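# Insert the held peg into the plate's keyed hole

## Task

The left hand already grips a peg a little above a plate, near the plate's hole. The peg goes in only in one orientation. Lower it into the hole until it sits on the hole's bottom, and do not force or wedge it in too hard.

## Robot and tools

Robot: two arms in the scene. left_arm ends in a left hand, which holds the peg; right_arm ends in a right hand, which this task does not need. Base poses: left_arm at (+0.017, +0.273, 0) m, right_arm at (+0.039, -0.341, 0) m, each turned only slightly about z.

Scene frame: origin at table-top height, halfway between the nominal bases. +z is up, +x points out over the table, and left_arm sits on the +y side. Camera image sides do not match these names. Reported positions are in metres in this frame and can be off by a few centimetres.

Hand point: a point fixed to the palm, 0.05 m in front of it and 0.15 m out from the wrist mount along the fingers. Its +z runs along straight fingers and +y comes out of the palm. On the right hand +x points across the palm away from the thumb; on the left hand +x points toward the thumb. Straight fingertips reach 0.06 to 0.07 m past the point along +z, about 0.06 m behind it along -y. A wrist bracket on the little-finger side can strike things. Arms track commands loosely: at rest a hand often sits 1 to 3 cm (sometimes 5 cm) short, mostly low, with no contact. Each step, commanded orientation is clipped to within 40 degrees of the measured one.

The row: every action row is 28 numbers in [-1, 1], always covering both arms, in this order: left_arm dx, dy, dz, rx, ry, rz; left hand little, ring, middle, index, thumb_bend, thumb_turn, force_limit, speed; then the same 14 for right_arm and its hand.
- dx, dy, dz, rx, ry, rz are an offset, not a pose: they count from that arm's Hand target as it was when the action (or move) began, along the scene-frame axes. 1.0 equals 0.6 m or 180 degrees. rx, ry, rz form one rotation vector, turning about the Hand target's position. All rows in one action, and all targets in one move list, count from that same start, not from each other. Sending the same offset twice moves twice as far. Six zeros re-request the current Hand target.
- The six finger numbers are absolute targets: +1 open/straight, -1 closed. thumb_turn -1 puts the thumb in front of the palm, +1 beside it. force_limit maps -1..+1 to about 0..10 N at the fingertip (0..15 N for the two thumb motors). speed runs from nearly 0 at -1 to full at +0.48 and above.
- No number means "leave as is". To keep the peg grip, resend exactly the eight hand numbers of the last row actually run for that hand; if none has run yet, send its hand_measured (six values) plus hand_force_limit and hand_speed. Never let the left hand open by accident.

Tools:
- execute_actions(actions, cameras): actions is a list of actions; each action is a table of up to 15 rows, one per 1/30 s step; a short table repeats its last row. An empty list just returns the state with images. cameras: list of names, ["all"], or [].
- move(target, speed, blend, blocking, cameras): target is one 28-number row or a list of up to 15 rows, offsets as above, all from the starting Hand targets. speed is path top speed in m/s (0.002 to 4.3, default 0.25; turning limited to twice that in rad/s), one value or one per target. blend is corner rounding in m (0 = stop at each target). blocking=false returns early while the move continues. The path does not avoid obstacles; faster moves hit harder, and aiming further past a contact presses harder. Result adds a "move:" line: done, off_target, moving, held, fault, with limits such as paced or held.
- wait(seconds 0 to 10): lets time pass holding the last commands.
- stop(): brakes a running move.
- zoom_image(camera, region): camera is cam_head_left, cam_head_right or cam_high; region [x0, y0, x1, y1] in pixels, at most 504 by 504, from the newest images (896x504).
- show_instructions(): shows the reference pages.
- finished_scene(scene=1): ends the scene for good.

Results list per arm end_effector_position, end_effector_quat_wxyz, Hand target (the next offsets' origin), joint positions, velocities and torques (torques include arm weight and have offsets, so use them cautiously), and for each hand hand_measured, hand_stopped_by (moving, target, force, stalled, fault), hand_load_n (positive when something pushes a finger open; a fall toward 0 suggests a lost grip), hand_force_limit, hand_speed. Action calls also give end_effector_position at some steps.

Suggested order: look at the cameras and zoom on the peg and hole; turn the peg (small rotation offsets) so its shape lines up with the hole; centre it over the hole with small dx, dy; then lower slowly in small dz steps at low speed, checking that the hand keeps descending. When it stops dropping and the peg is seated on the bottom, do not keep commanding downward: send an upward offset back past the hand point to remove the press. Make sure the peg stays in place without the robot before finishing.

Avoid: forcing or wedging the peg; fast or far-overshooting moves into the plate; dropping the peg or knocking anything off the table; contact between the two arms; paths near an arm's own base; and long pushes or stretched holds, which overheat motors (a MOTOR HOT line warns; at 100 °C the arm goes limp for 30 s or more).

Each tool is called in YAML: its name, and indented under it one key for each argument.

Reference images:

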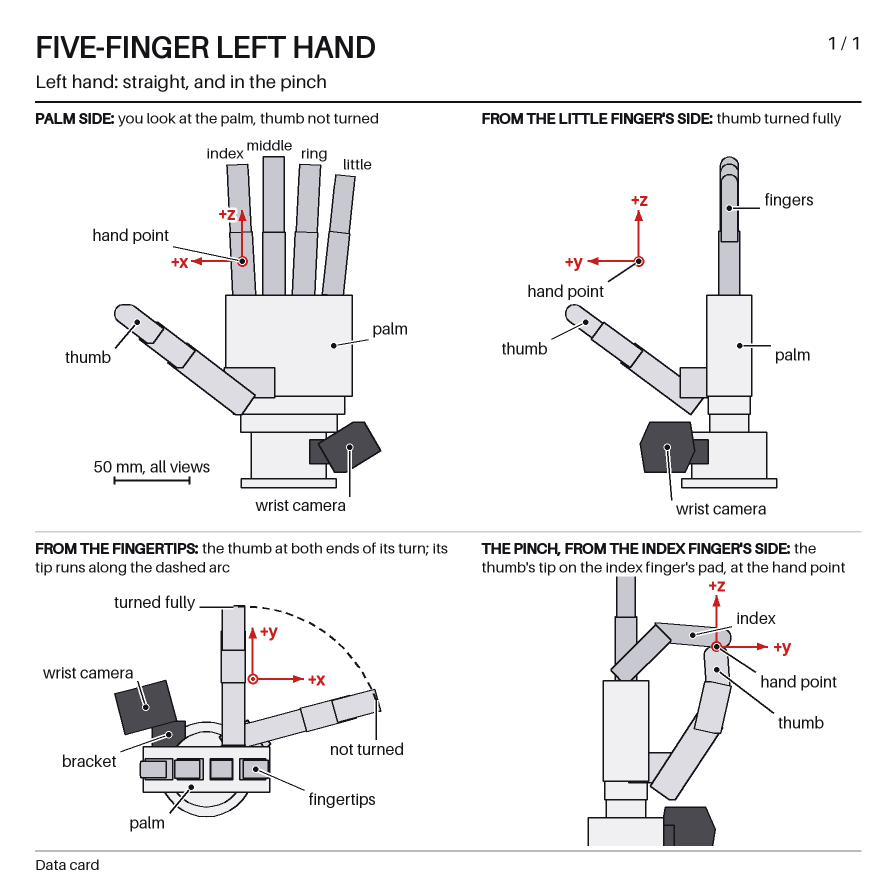

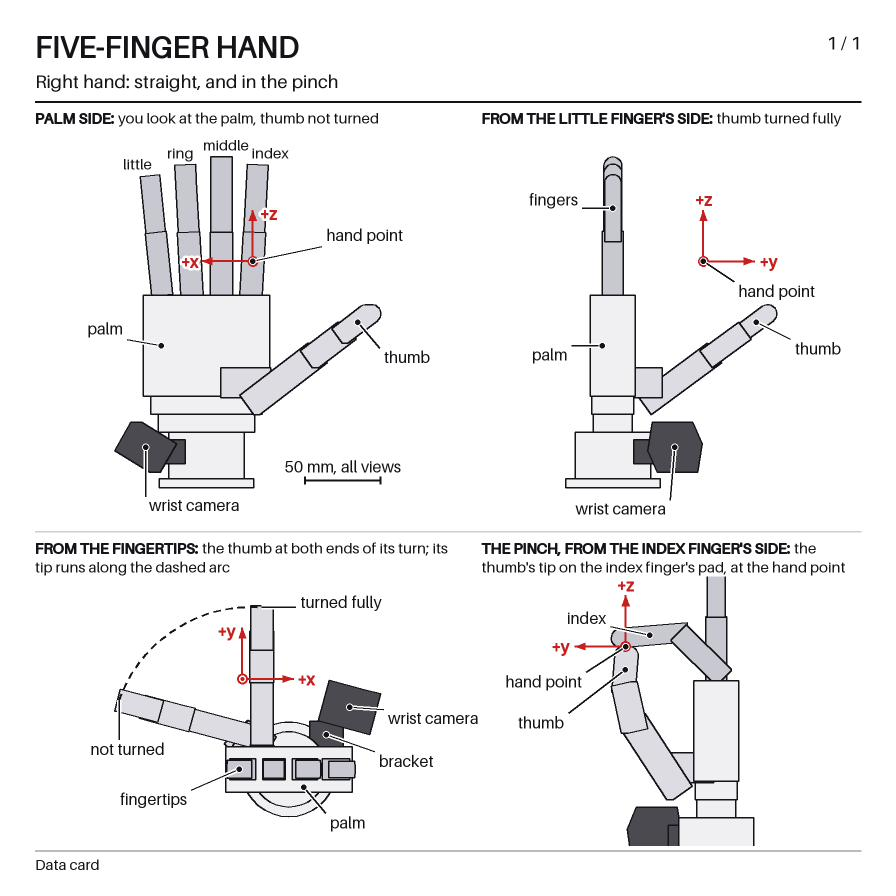

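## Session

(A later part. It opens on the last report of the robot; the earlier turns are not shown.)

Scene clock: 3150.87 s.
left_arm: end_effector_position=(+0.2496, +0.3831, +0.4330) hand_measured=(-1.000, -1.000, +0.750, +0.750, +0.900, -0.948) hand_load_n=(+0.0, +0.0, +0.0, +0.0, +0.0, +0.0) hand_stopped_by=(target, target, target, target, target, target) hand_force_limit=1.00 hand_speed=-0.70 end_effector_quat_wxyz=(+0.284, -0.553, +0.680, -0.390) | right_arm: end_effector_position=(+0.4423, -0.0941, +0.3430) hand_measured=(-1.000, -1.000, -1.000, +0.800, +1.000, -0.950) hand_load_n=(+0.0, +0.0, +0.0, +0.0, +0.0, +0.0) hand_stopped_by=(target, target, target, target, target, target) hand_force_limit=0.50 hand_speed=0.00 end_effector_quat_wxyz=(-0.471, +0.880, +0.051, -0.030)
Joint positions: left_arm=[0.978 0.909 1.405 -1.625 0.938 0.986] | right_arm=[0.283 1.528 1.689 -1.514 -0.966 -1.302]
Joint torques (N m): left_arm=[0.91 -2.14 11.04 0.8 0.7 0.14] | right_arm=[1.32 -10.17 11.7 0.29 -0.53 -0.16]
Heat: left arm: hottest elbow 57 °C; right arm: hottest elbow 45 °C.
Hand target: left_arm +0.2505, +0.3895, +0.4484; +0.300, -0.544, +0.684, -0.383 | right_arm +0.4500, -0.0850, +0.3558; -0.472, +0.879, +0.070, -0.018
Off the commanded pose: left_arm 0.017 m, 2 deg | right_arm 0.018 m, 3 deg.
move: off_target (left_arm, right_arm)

move:
  target:
    - [0,0,0,0,0,0,-1,-1,0.75,0.75,0.9,-0.948,1.0,-0.7,0.08,-0.05,-0.167,-0.0511,-0.0063,0.1243,-1,-1,-1,0.8,1,-0.95,0.5,0.0]
  speed: [0.2]
  cameras: ["cam_head_left","cam_head_right","cam_high"]

zoom_image:
  camera: "cam_high"
  region: [330, 130, 480, 280]

zoom_image:
  camera: "cam_head_left"
  region: [420, 180, 540, 300]

Scene clock: 3159.37 s.
left_arm: end_effector_position=(+0.2496, +0.3831, +0.4330) hand_measured=(-1.000, -1.000, +0.750, +0.750, +0.900, -0.948) hand_load_n=(+0.0, +0.0, +0.0, +0.0, +0.0, +0.0) hand_stopped_by=(target, target, target, target, target, target) hand_force_limit=1.00 hand_speed=-0.70 end_effector_quat_wxyz=(+0.284, -0.553, +0.680, -0.390) | right_arm: end_effector_position=(+0.4874, -0.1221, +0.2426) hand_measured=(-1.000, -1.000, -1.000, +0.800, +1.000, -0.950) hand_load_n=(+0.0, +0.0, +0.0, +0.0, +0.0, +0.0) hand_stopped_by=(target, target, target, target, target, target) hand_force_limit=0.50 hand_speed=0.00 end_effector_quat_wxyz=(-0.384, +0.898, +0.204, -0.061)
Joint positions: left_arm=[0.978 0.909 1.405 -1.625 0.938 0.986] | right_arm=[0.283 1.745 1.756 -1.696 -0.793 -1.795]
Joint torques (N m): left_arm=[0.91 -2.14 11.04 0.8 0.7 0.14] | right_arm=[0.85 -13.57 11.21 -0.31 -0.44 -0.11]
Heat: left arm: hottest elbow 57 °C; right arm: hottest elbow 45 °C.
Hand target: left_arm +0.2505, +0.3895, +0.4484; +0.300, -0.544, +0.684, -0.383 | right_arm +0.4980, -0.1150, +0.2557; -0.387, +0.883, +0.241, -0.106
Off the commanded pose: left_arm 0.017 m, 2 deg | right_arm 0.018 m, 7 deg.
joint sent to its limit (right arm) — joint 4 (wrist pitch), lower limit. The joint targets are off in orientation, not in position.
move: off_target (left_arm, right_arm)

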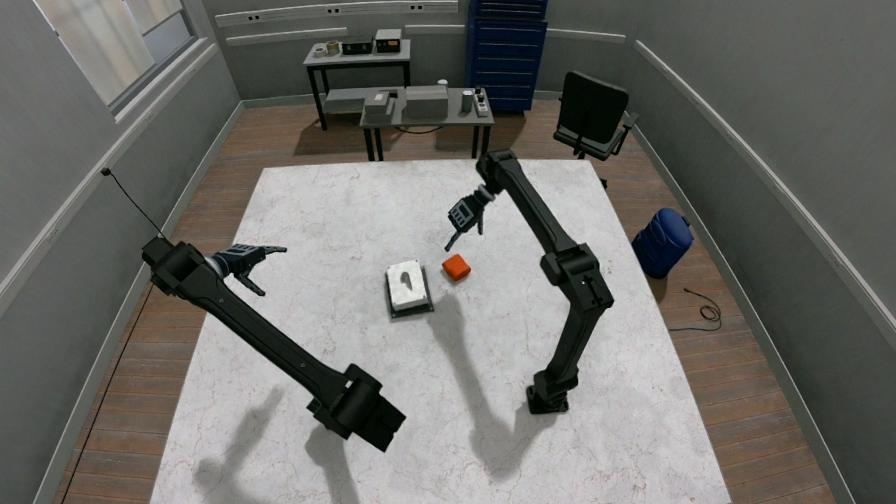

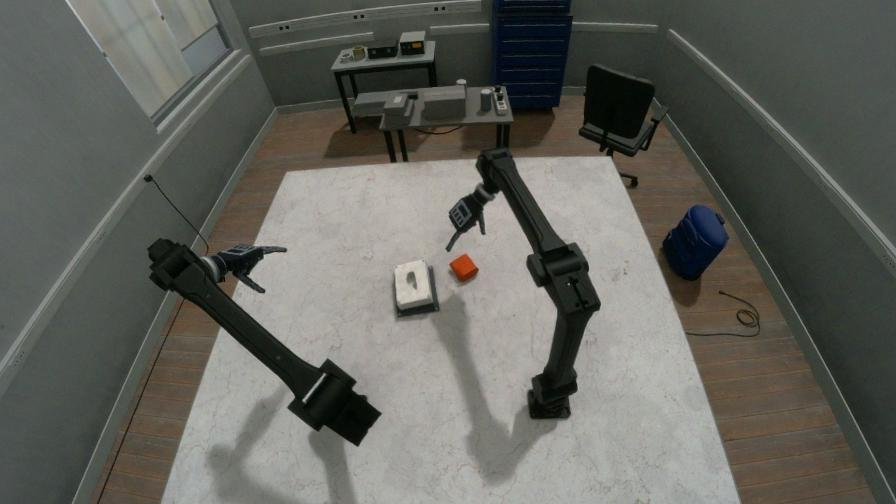

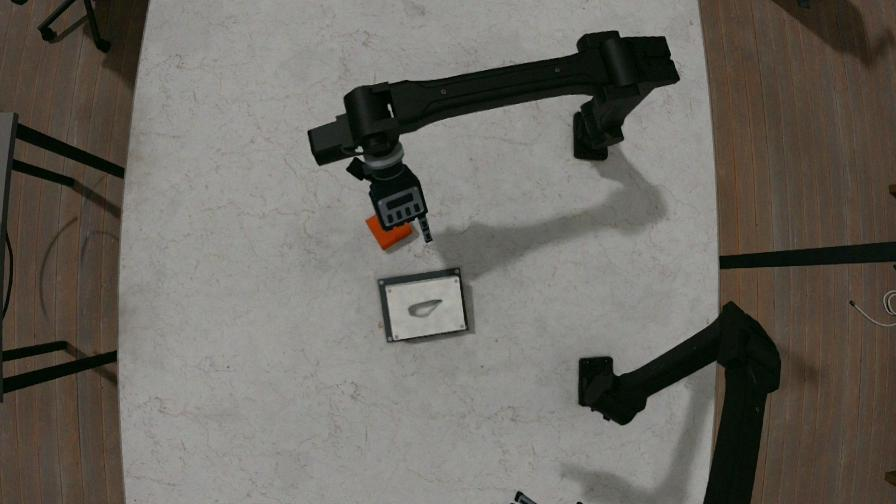

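Scaled by 3.360 from the camera's 896x504 image, which has a finer 1280x720 frame.

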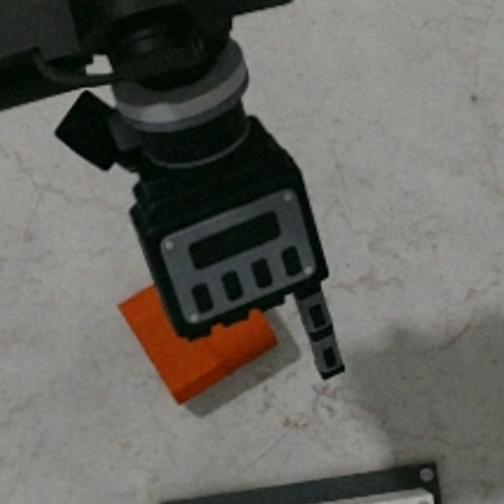

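Scaled by 4.200 from the camera's 896x504 image, which has a finer 1280x720 frame.

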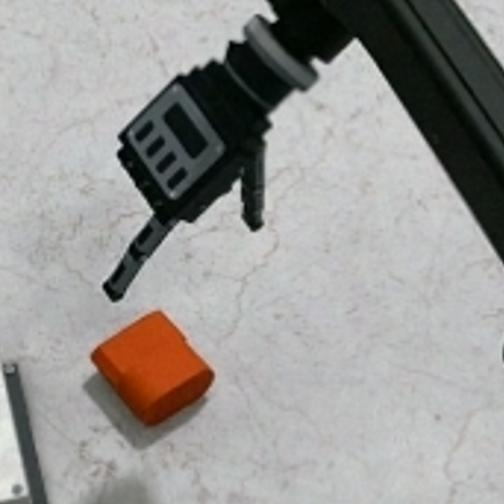

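move:
  target:
    - [0,0,0,0,0,0,-1,-1,0.75,0.75,0.9,-0.948,1.0,-0.7,0.018,-0.002,-0.19,0.0277,0.0162,0.0018,-1,-1,-1,0.8,1,-0.95,0.5,0.0]
  speed: [0.15]
  cameras: ["cam_head_left","cam_head_right","cam_high"]

zoom_image:
  camera: "cam_high"
  region: [340, 150, 460, 270]

zoom_image:
  camera: "cam_head_left"
  region: [420, 200, 520, 300]

zoom_image:
  camera: "cam_head_right"
  region: [430, 200, 530, 300]

Scene clock: 3191.03 s.
left_arm: end_effector_position=(+0.2496, +0.3831, +0.4330) hand_measured=(-1.000, -1.000, +0.750, +0.750, +0.900, -0.948) hand_load_n=(+0.0, -0.5, +0.0, +0.0, +0.0, +0.0) hand_stopped_by=(target, target, target, target, target, target) hand_force_limit=1.00 hand_speed=-0.70 end_effector_quat_wxyz=(+0.284, -0.553, +0.680, -0.390) | right_arm: end_effector_position=(+0.5036, -0.1103, +0.1410) hand_measured=(-1.000, -1.000, -1.000, +0.800, +1.000, -0.950) hand_load_n=(+0.0, +0.0, +0.0, +0.0, +0.0, +0.0) hand_stopped_by=(target, target, target, target, target, target) hand_force_limit=0.50 hand_speed=0.00 end_effector_quat_wxyz=(-0.427, +0.864, +0.239, -0.116)
Joint positions: left_arm=[0.978 0.909 1.405 -1.625 0.938 0.986] | right_arm=[0.273 1.94 1.722 -1.696 -0.868 -2.011]
Joint torques (N m): left_arm=[0.91 -2.14 11.04 0.8 0.7 0.14] | right_arm=[-0.97 -16.09 7.83 -0.72 -0.67 -0.13]
Heat: left arm: hottest elbow 57 °C; right arm: hottest elbow 46 °C.
Hand target: left_arm +0.2505, +0.3895, +0.4484; +0.300, -0.544, +0.684, -0.383 | right_arm +0.5088, -0.1161, +0.1417; -0.431, +0.862, +0.239, -0.119
Off the commanded pose: left_arm 0.017 m, 2 deg | right_arm 0.008 m, 1 deg.
joint sent to its limit (right arm) — joint 4 (wrist pitch), lower limit. The joint targets still meet the commanded pose.
move: off_target (left_arm)

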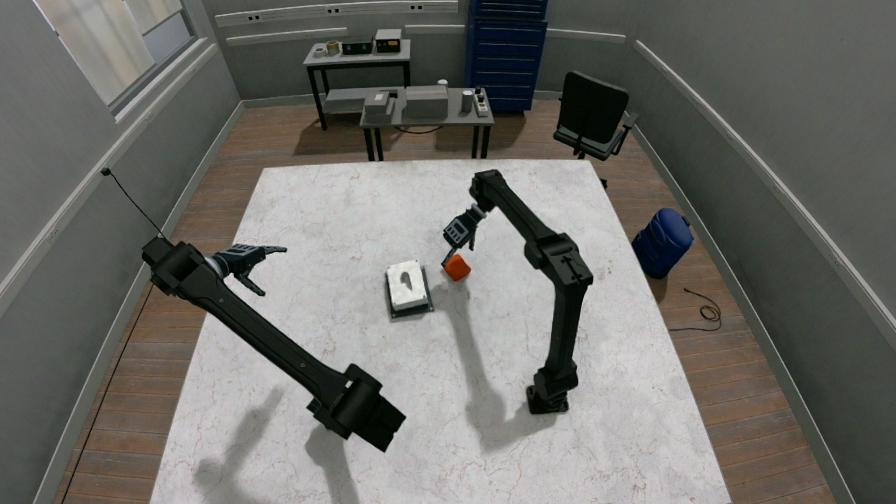

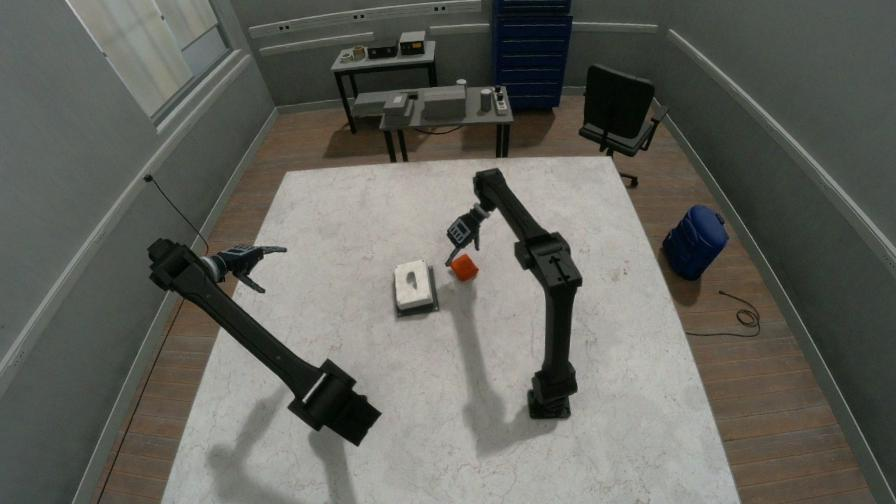

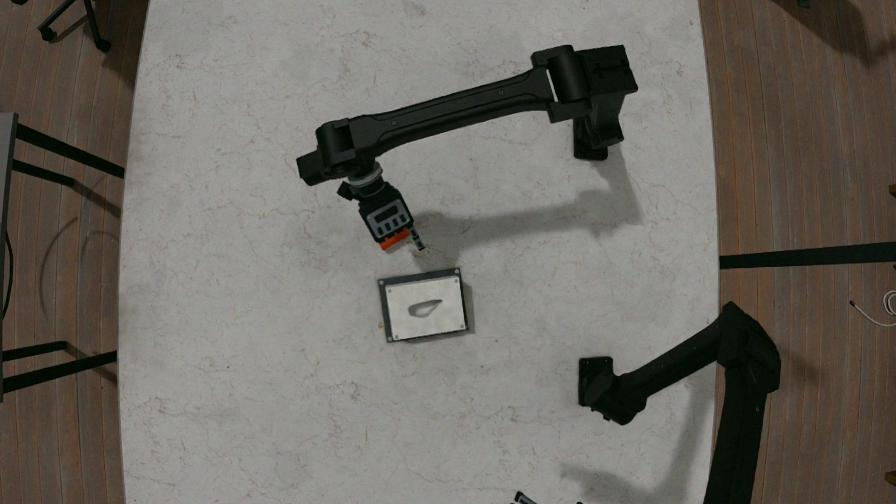

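Scaled by 4.200 from the camera's 896x504 image, which has a finer 1280x720 frame.

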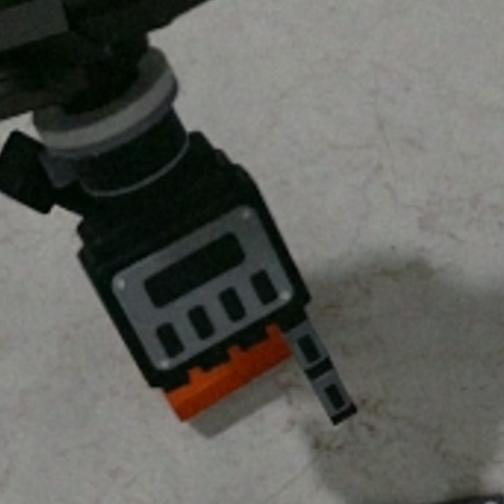

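Scaled by 5.040 from the camera's 896x504 image, which has a finer 1280x720 frame.

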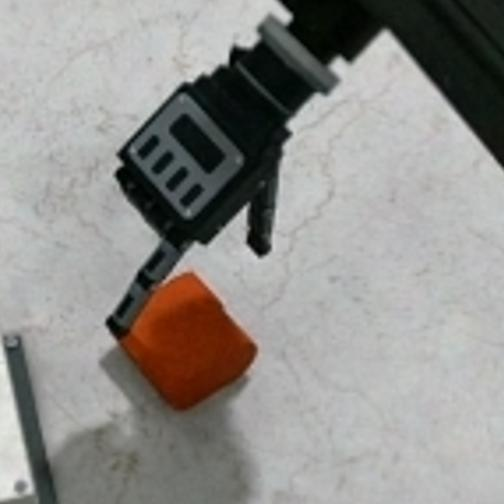

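Scaled by 5.040 from the camera's 896x504 image, which has a finer 1280x720 frame.

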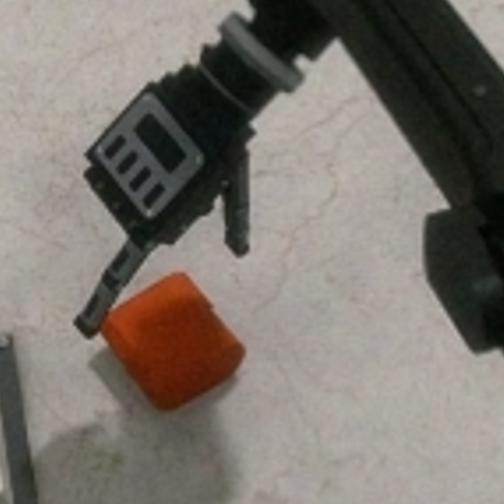

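move:
  target:
    - [0,0,0,0,0,0,-1,-1,0.75,0.75,0.9,-0.948,1.0,-0.7,0.008,-0.017,-0.10,0,0,0,-1,-1,-1,0.8,1,-0.95,0.5,0.0]
  speed: [0.1]
  cameras: ["cam_head_left","cam_head_right","cam_high"]

zoom_image:
  camera: "cam_high"
  region: [340, 150, 460, 270]

zoom_image:
  camera: "cam_head_left"
  region: [430, 220, 500, 290]

zoom_image:
  camera: "cam_head_right"
  region: [440, 220, 510, 290]

Scene clock: 3199.07 s.
left_arm: end_effector_position=(+0.2496, +0.3831, +0.4330) hand_measured=(-1.000, -1.000, +0.750, +0.750, +0.900, -0.948) hand_load_n=(+0.0, +0.0, +0.0, +0.0, +0.0, +0.0) hand_stopped_by=(target, target, target, target, target, target) hand_force_limit=1.00 hand_speed=-0.70 end_effector_quat_wxyz=(+0.284, -0.553, +0.680, -0.390) | right_arm: end_effector_position=(+0.5057, -0.1206, +0.0864) hand_measured=(-1.000, -1.000, -1.000, +0.800, +1.000, -0.950) hand_load_n=(+0.0, +0.0, +0.0, +0.0, +0.0, +0.0) hand_stopped_by=(target, target, target, target, target, target) hand_force_limit=0.50 hand_speed=0.00 end_effector_quat_wxyz=(-0.430, +0.862, +0.238, -0.127)
Joint positions: left_arm=[0.978 0.909 1.405 -1.625 0.938 0.986] | right_arm=[0.253 2.003 1.662 -1.627 -0.866 -2.056]
Joint torques (N m): left_arm=[0.91 -2.2 11.06 0.79 0.7 0.14] | right_arm=[-0.91 -15.97 7.36 -0.06 -0.48 -0.12]
Heat: left arm: hottest elbow 57 °C; right arm: hottest elbow 45 °C.
Hand target: left_arm +0.2505, +0.3895, +0.4484; +0.300, -0.544, +0.684, -0.383 | right_arm +0.5136, -0.1264, +0.0816; -0.431, +0.862, +0.238, -0.120
Off the commanded pose: left_arm 0.017 m, 2 deg | right_arm 0.011 m, 1 deg.
move: off_target (left_arm, right_arm)

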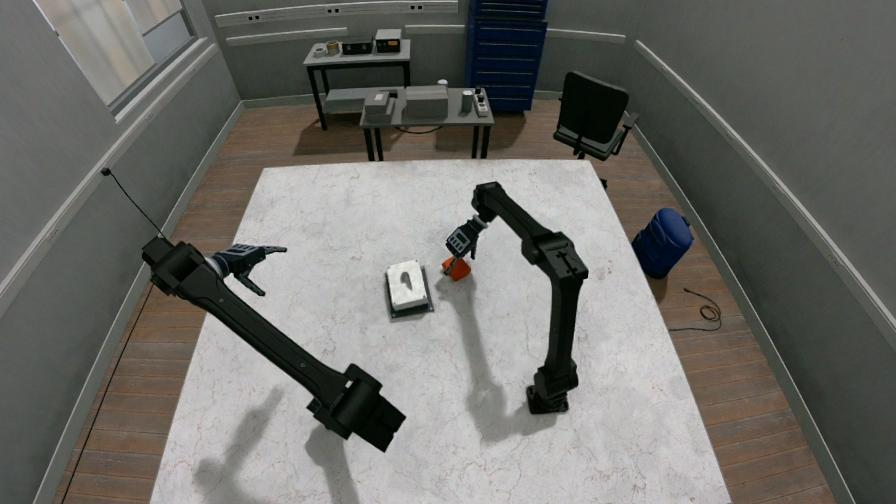

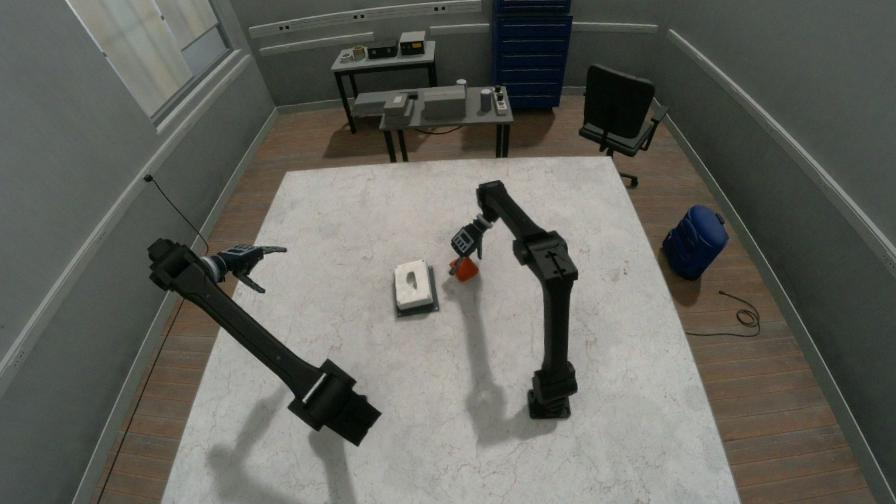

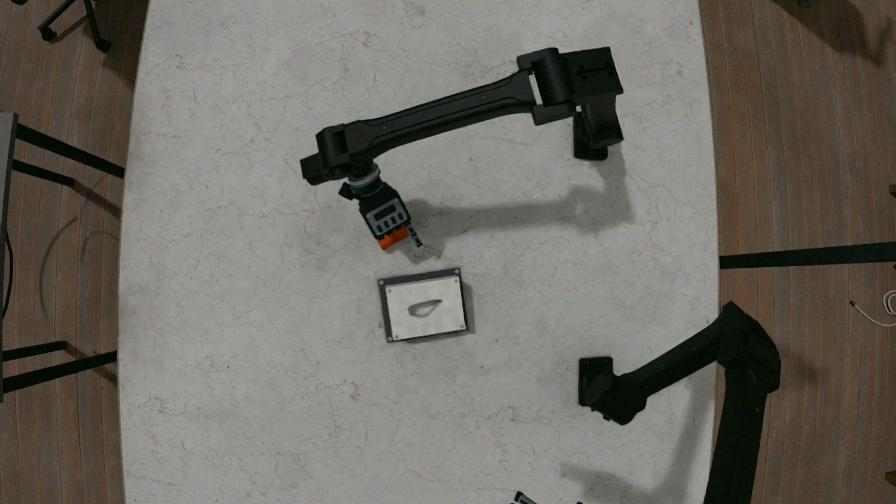

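Scaled by 4.200 from the camera's 896x504 image, which has a finer 1280x720 frame.

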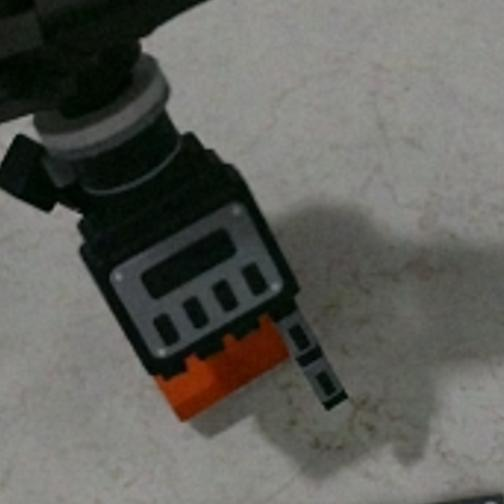

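Scaled by 7.200 from the camera's 896x504 image, which has a finer 1280x720 frame.

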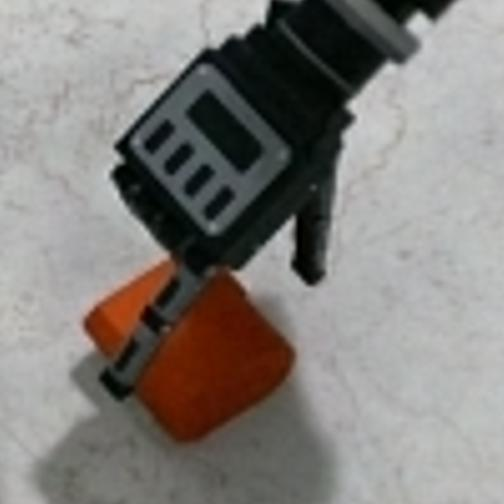

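Scaled by 7.200 from the camera's 896x504 image, which has a finer 1280x720 frame.

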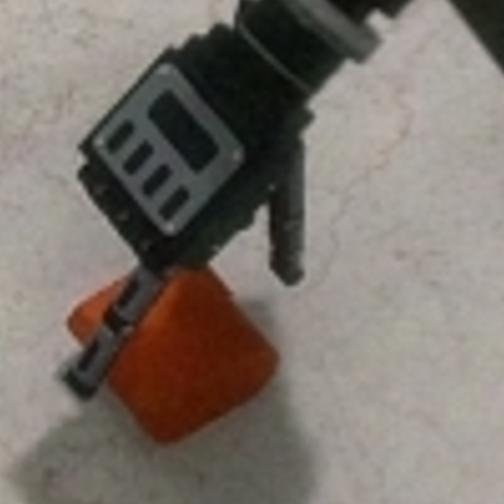

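move:
  target:
    - [0,0,0,0,0,0,-1,-1,0.75,0.75,0.9,-0.948,1.0,-0.7,0.017,-0.0043,-0.05,0,0,0,-1,-1,-1,0.8,1,-0.95,0.5,0.0]
  speed: [0.06]
  cameras: ["cam_head_left","cam_head_right","cam_high"]

zoom_image:
  camera: "cam_high"
  region: [340, 150, 460, 270]

zoom_image:
  camera: "cam_head_left"
  region: [430, 220, 500, 290]

zoom_image:
  camera: "cam_head_right"
  region: [440, 220, 510, 290]

Scene clock: 3208.33 s.
left_arm: end_effector_position=(+0.2496, +0.3831, +0.4330) hand_measured=(-1.000, -1.000, +0.750, +0.750, +0.900, -0.948) hand_load_n=(+0.0, +0.0, +0.0, +0.0, +0.0, +0.0) hand_stopped_by=(target, target, target, target, target, target) hand_force_limit=1.00 hand_speed=-0.70 end_effector_quat_wxyz=(+0.284, -0.553, +0.680, -0.390) | right_arm: end_effector_position=(+0.5143, -0.1230, +0.0564) hand_measured=(-1.000, -1.000, -1.000, +0.800, +1.000, -0.950) hand_load_n=(+0.0, +0.0, +0.0, +0.0, +0.0, +0.5) hand_stopped_by=(target, target, target, target, target, target) hand_force_limit=0.50 hand_speed=0.00 end_effector_quat_wxyz=(-0.430, +0.861, +0.238, -0.128)
Joint positions: left_arm=[0.978 0.909 1.405 -1.625 0.938 0.986] | right_arm=[0.246 2.055 1.662 -1.586 -0.863 -2.068]
Joint torques (N m): left_arm=[0.91 -2.2 11.06 0.79 0.7 0.14] | right_arm=[-0.97 -16.03 7.64 -0.09 -0.46 -0.12]
Heat: left arm: hottest elbow 57 °C; right arm: hottest elbow 45 °C.
Hand target: left_arm +0.2505, +0.3895, +0.4484; +0.300, -0.544, +0.684, -0.383 | right_arm +0.5238, -0.1288, +0.0516; -0.431, +0.862, +0.238, -0.119
Off the commanded pose: left_arm 0.017 m, 2 deg | right_arm 0.012 m, 1 deg.
move: off_target (left_arm, right_arm)

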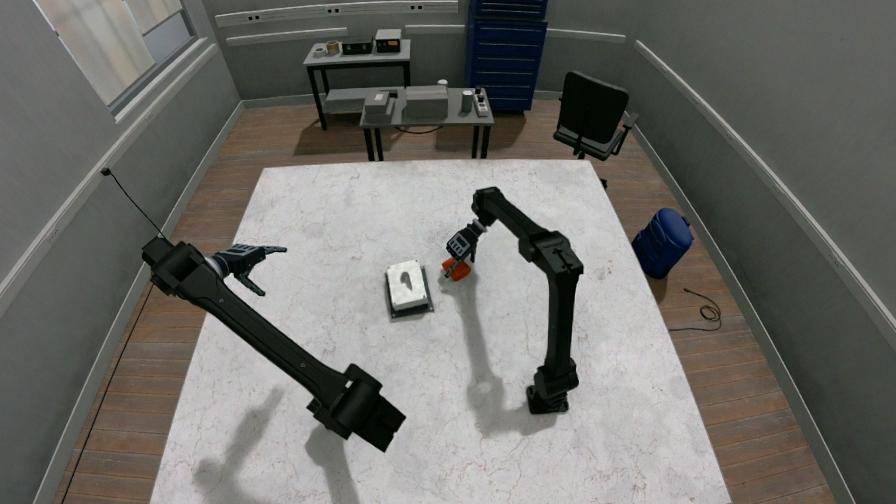

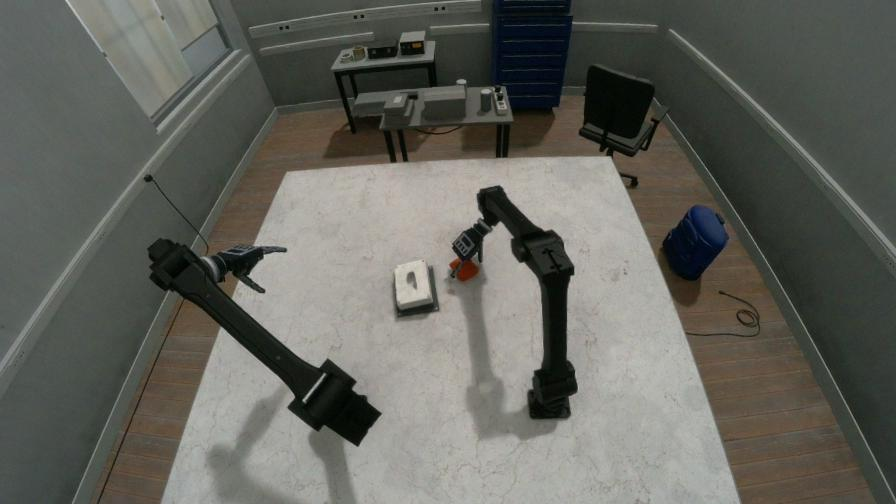

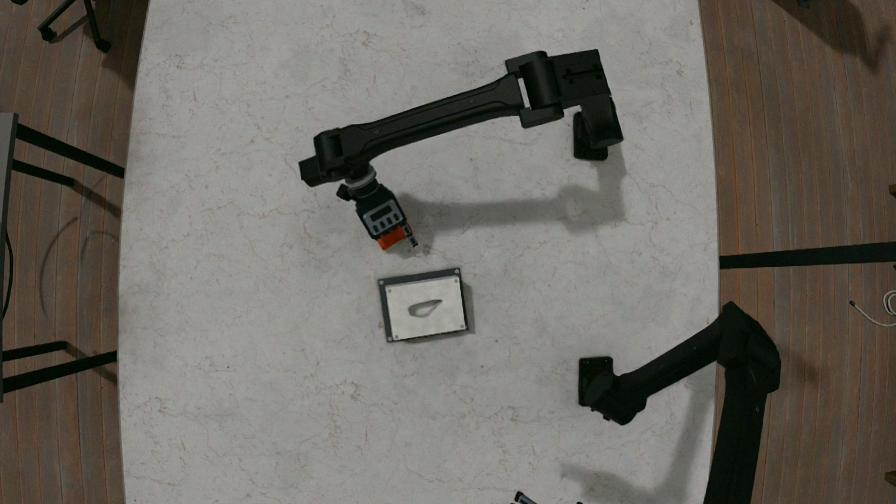

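Scaled by 4.200 from the camera's 896x504 image, which has a finer 1280x720 frame.

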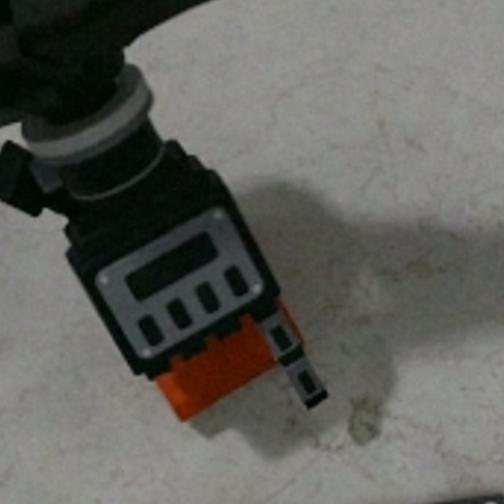

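Scaled by 7.200 from the camera's 896x504 image, which has a finer 1280x720 frame.

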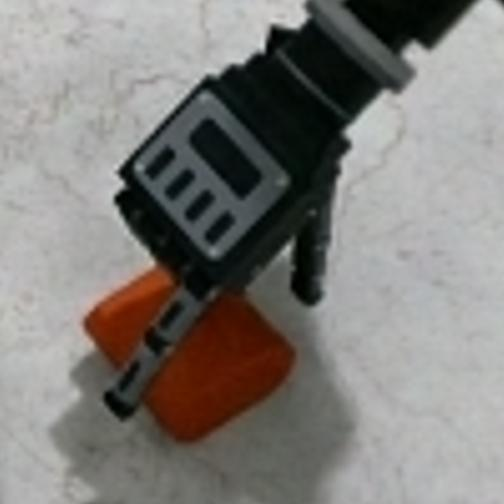

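Scaled by 7.200 from the camera's 896x504 image, which has a finer 1280x720 frame.

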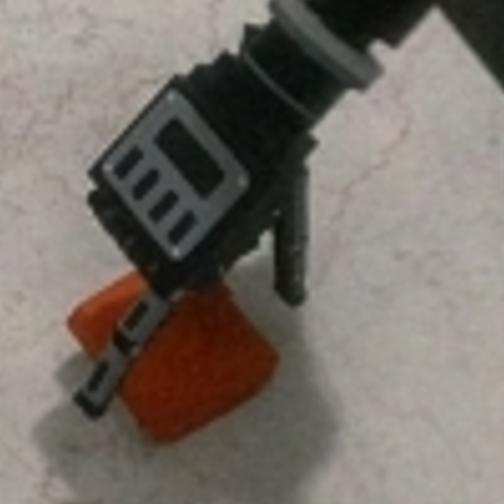

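execute_actions:
  actions: []

Scene clock: 3229.10 s.
left_arm: end_effector_position=(+0.2496, +0.3831, +0.4330) hand_measured=(-1.000, -1.000, +0.750, +0.750, +0.900, -0.948) hand_load_n=(+0.0, +0.0, +0.0, -0.5, +0.0, +0.0) hand_stopped_by=(target, target, target, target, target, target) hand_force_limit=1.00 hand_speed=-0.70 end_effector_quat_wxyz=(+0.284, -0.553, +0.680, -0.390) | right_arm: end_effector_position=(+0.5143, -0.1230, +0.0564) hand_measured=(-1.000, -1.000, -1.000, +0.800, +1.000, -0.950) hand_load_n=(+0.0, +0.0, +0.0, +0.0, +0.0, +0.0) hand_stopped_by=(target, target, target, target, target, target) hand_force_limit=0.50 hand_speed=0.00 end_effector_quat_wxyz=(-0.430, +0.861, +0.238, -0.128)
Joint positions: left_arm=[0.978 0.909 1.405 -1.625 0.938 0.986] | right_arm=[0.246 2.055 1.662 -1.586 -0.863 -2.068]
Joint velocities: within noise
Joint torques (N m): left_arm=[0.91 -2.14 11.04 0.8 0.7 0.14] | right_arm=[-0.97 -16.15 7.57 -0.09 -0.46 -0.12]
Heat: left arm: hottest elbow 57 °C; right arm: hottest elbow 44 °C.
Hand target: left_arm +0.2505, +0.3895, +0.4484; +0.300, -0.544, +0.684, -0.383 | right_arm +0.5238, -0.1288, +0.0516; -0.431, +0.862, +0.238, -0.119
Off the commanded pose: left_arm 0.017 m, 2 deg | right_arm 0.012 m, 1 deg.

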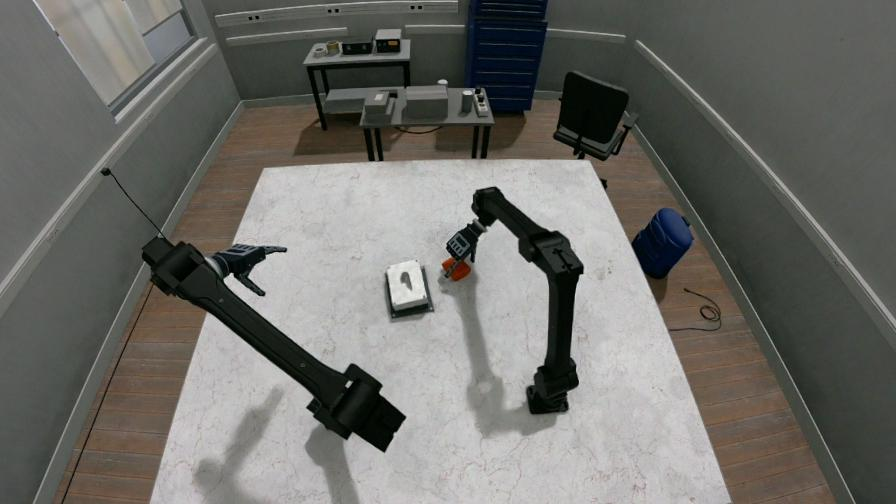

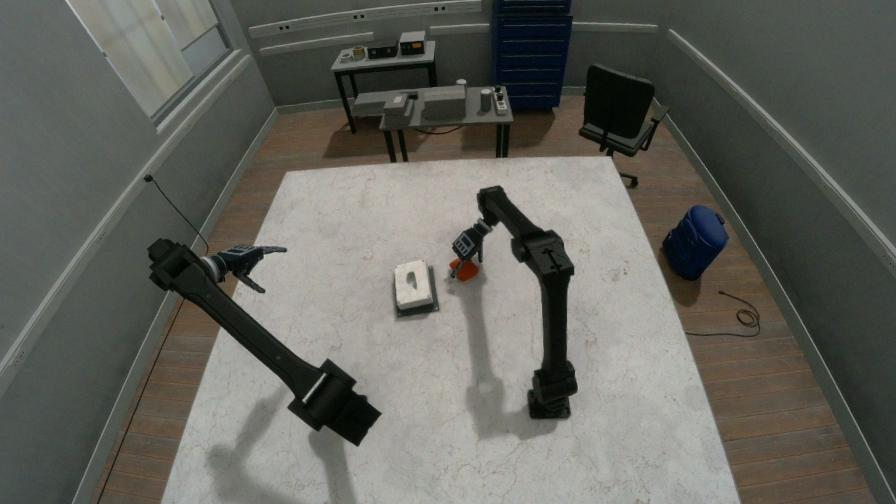

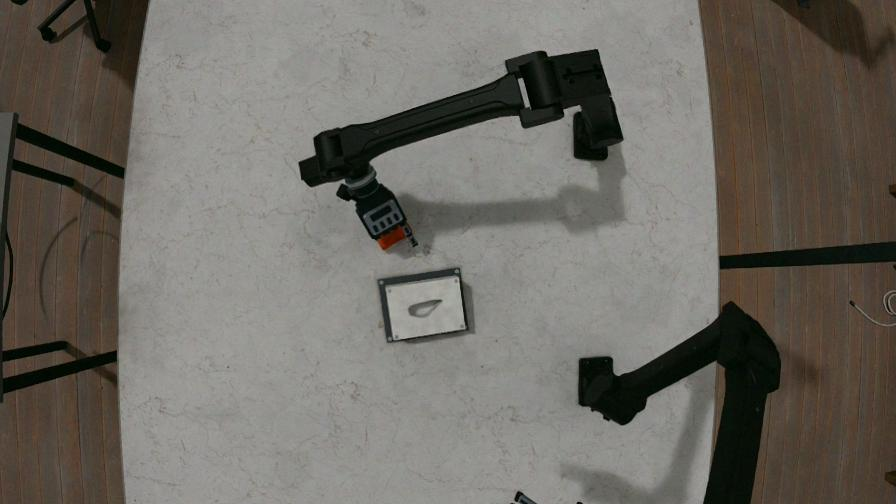

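zoom_image:
  camera: "cam_high"
  region: [350, 190, 450, 270]

zoom_image:
  camera: "cam_head_left"
  region: [430, 210, 500, 290]

zoom_image:
  camera: "cam_head_right"
  region: [430, 210, 500, 290]

Scaled by 5.040 from the camera's 896x504 image, which has a finer 1280x720 frame.

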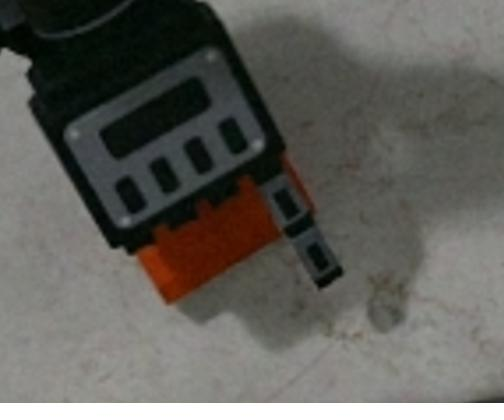

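Scaled by 6.300 from the camera's 896x504 image, which has a finer 1280x720 frame.

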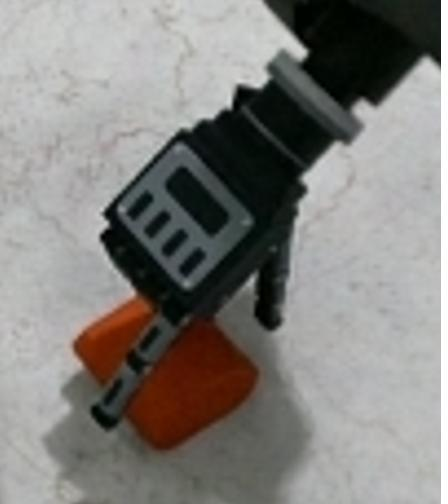

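Scaled by 6.300 from the camera's 896x504 image, which has a finer 1280x720 frame.

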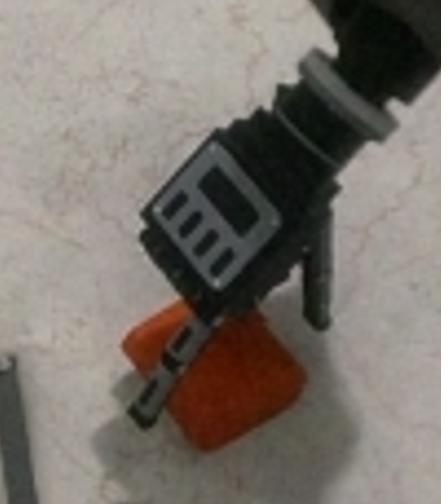

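move:
  target: [0,0,0,0,0,0,-1,-1,0.75,0.75,0.9,-0.948,1.0,-0.7,0,0,-0.042,0,0,0,-1,-1,-1,0.8,1,-0.95,0.5,0.0]
  speed: 0.06
  cameras: ["all"]

Scene clock: 3235.57 s.
left_arm: end_effector_position=(+0.2496, +0.3831, +0.4330) hand_measured=(-1.000, -1.000, +0.750, +0.750, +0.900, -0.948) hand_load_n=(+0.0, +0.5, -0.5, +0.0, +0.0, +0.0) hand_stopped_by=(target, target, target, target, target, target) hand_force_limit=1.00 hand_speed=-0.70 end_effector_quat_wxyz=(+0.284, -0.553, +0.680, -0.390) | right_arm: end_effector_position=(+0.5174, -0.1223, +0.0335) hand_measured=(-1.000, -1.000, -1.000, +0.800, +1.000, -0.950) hand_load_n=(+0.0, +0.0, +0.0, +0.0, +0.0, +0.0) hand_stopped_by=(target, target, target, target, target, target) hand_force_limit=0.50 hand_speed=0.00 end_effector_quat_wxyz=(-0.430, +0.861, +0.240, -0.124)
Joint positions: left_arm=[0.978 0.909 1.405 -1.625 0.938 0.986] | right_arm=[0.246 2.082 1.645 -1.533 -0.863 -2.068]
Joint torques (N m): left_arm=[0.91 -2.14 11.04 0.8 0.71 0.14] | right_arm=[-0.97 -16.5 6.89 -0.08 -0.46 -0.12]
Heat: left arm: hottest elbow 57 °C; right arm: hottest elbow 44 °C.
Hand target: left_arm +0.2505, +0.3895, +0.4484; +0.300, -0.544, +0.684, -0.383 | right_arm +0.5239, -0.1288, +0.0265; -0.431, +0.862, +0.239, -0.119
Off the commanded pose: left_arm 0.017 m, 2 deg | right_arm 0.012 m, 1 deg.
move: off_target (left_arm, right_arm)

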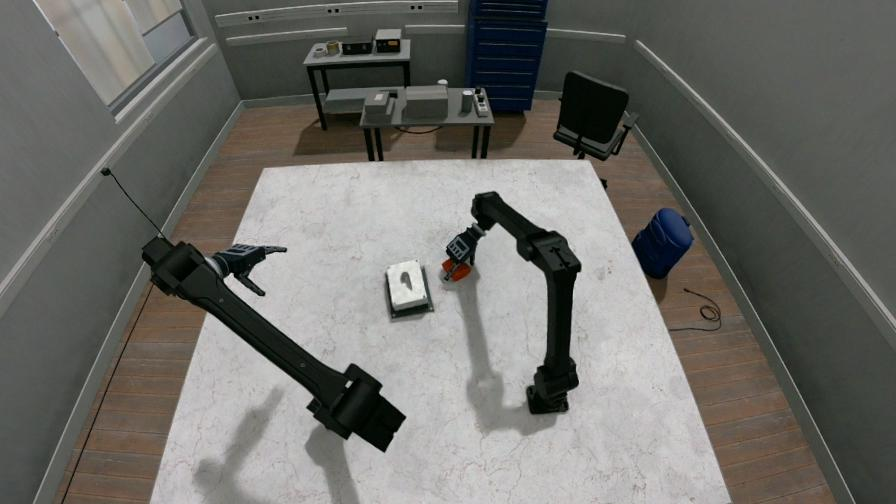

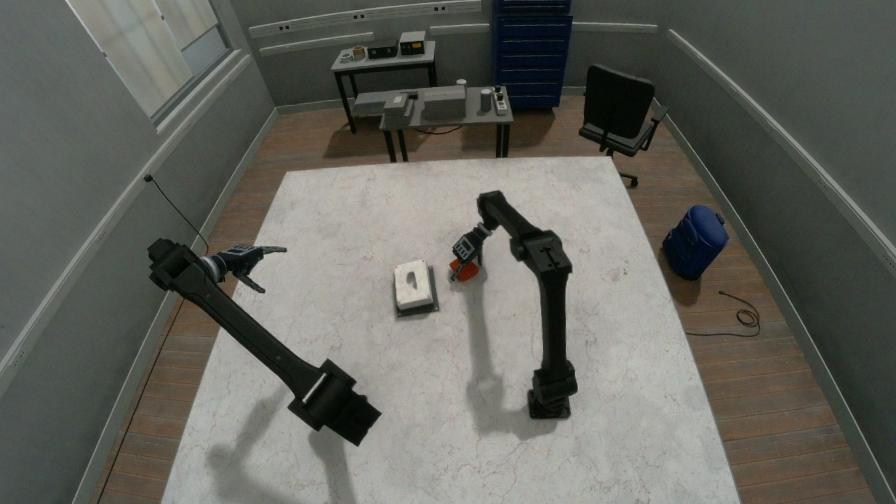

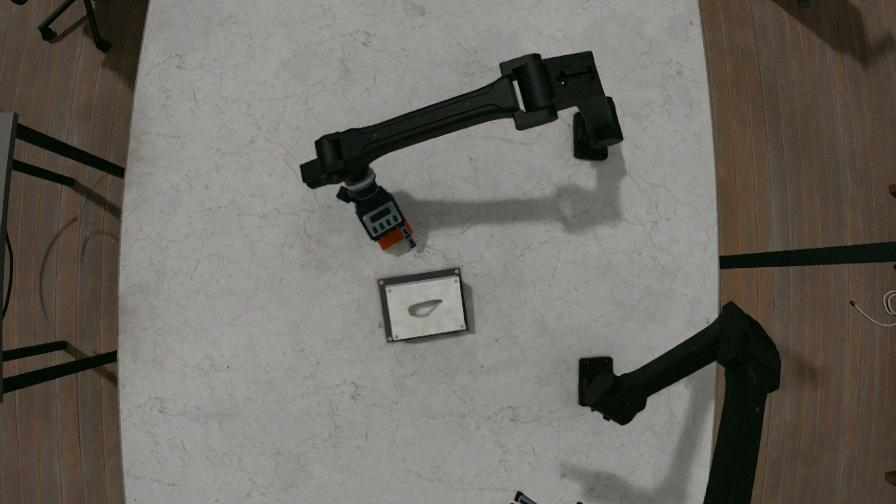

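zoom_image:
  camera: "cam_high"
  region: [350, 190, 450, 270]

zoom_image:
  camera: "cam_head_left"
  region: [430, 210, 500, 290]

zoom_image:
  camera: "cam_head_right"
  region: [430, 210, 500, 290]

Scaled by 5.040 from the camera's 896x504 image, which has a finer 1280x720 frame.

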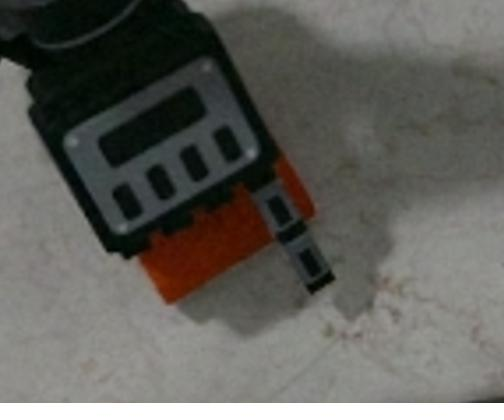

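Scaled by 6.300 from the camera's 896x504 image, which has a finer 1280x720 frame.

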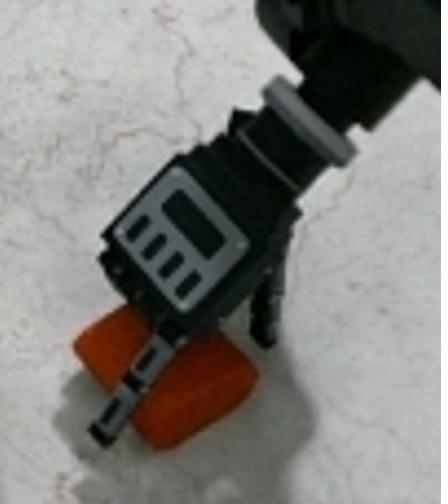

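Scaled by 6.300 from the camera's 896x504 image, which has a finer 1280x720 frame.

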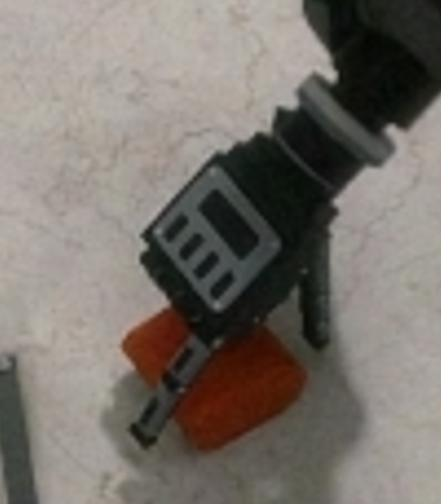

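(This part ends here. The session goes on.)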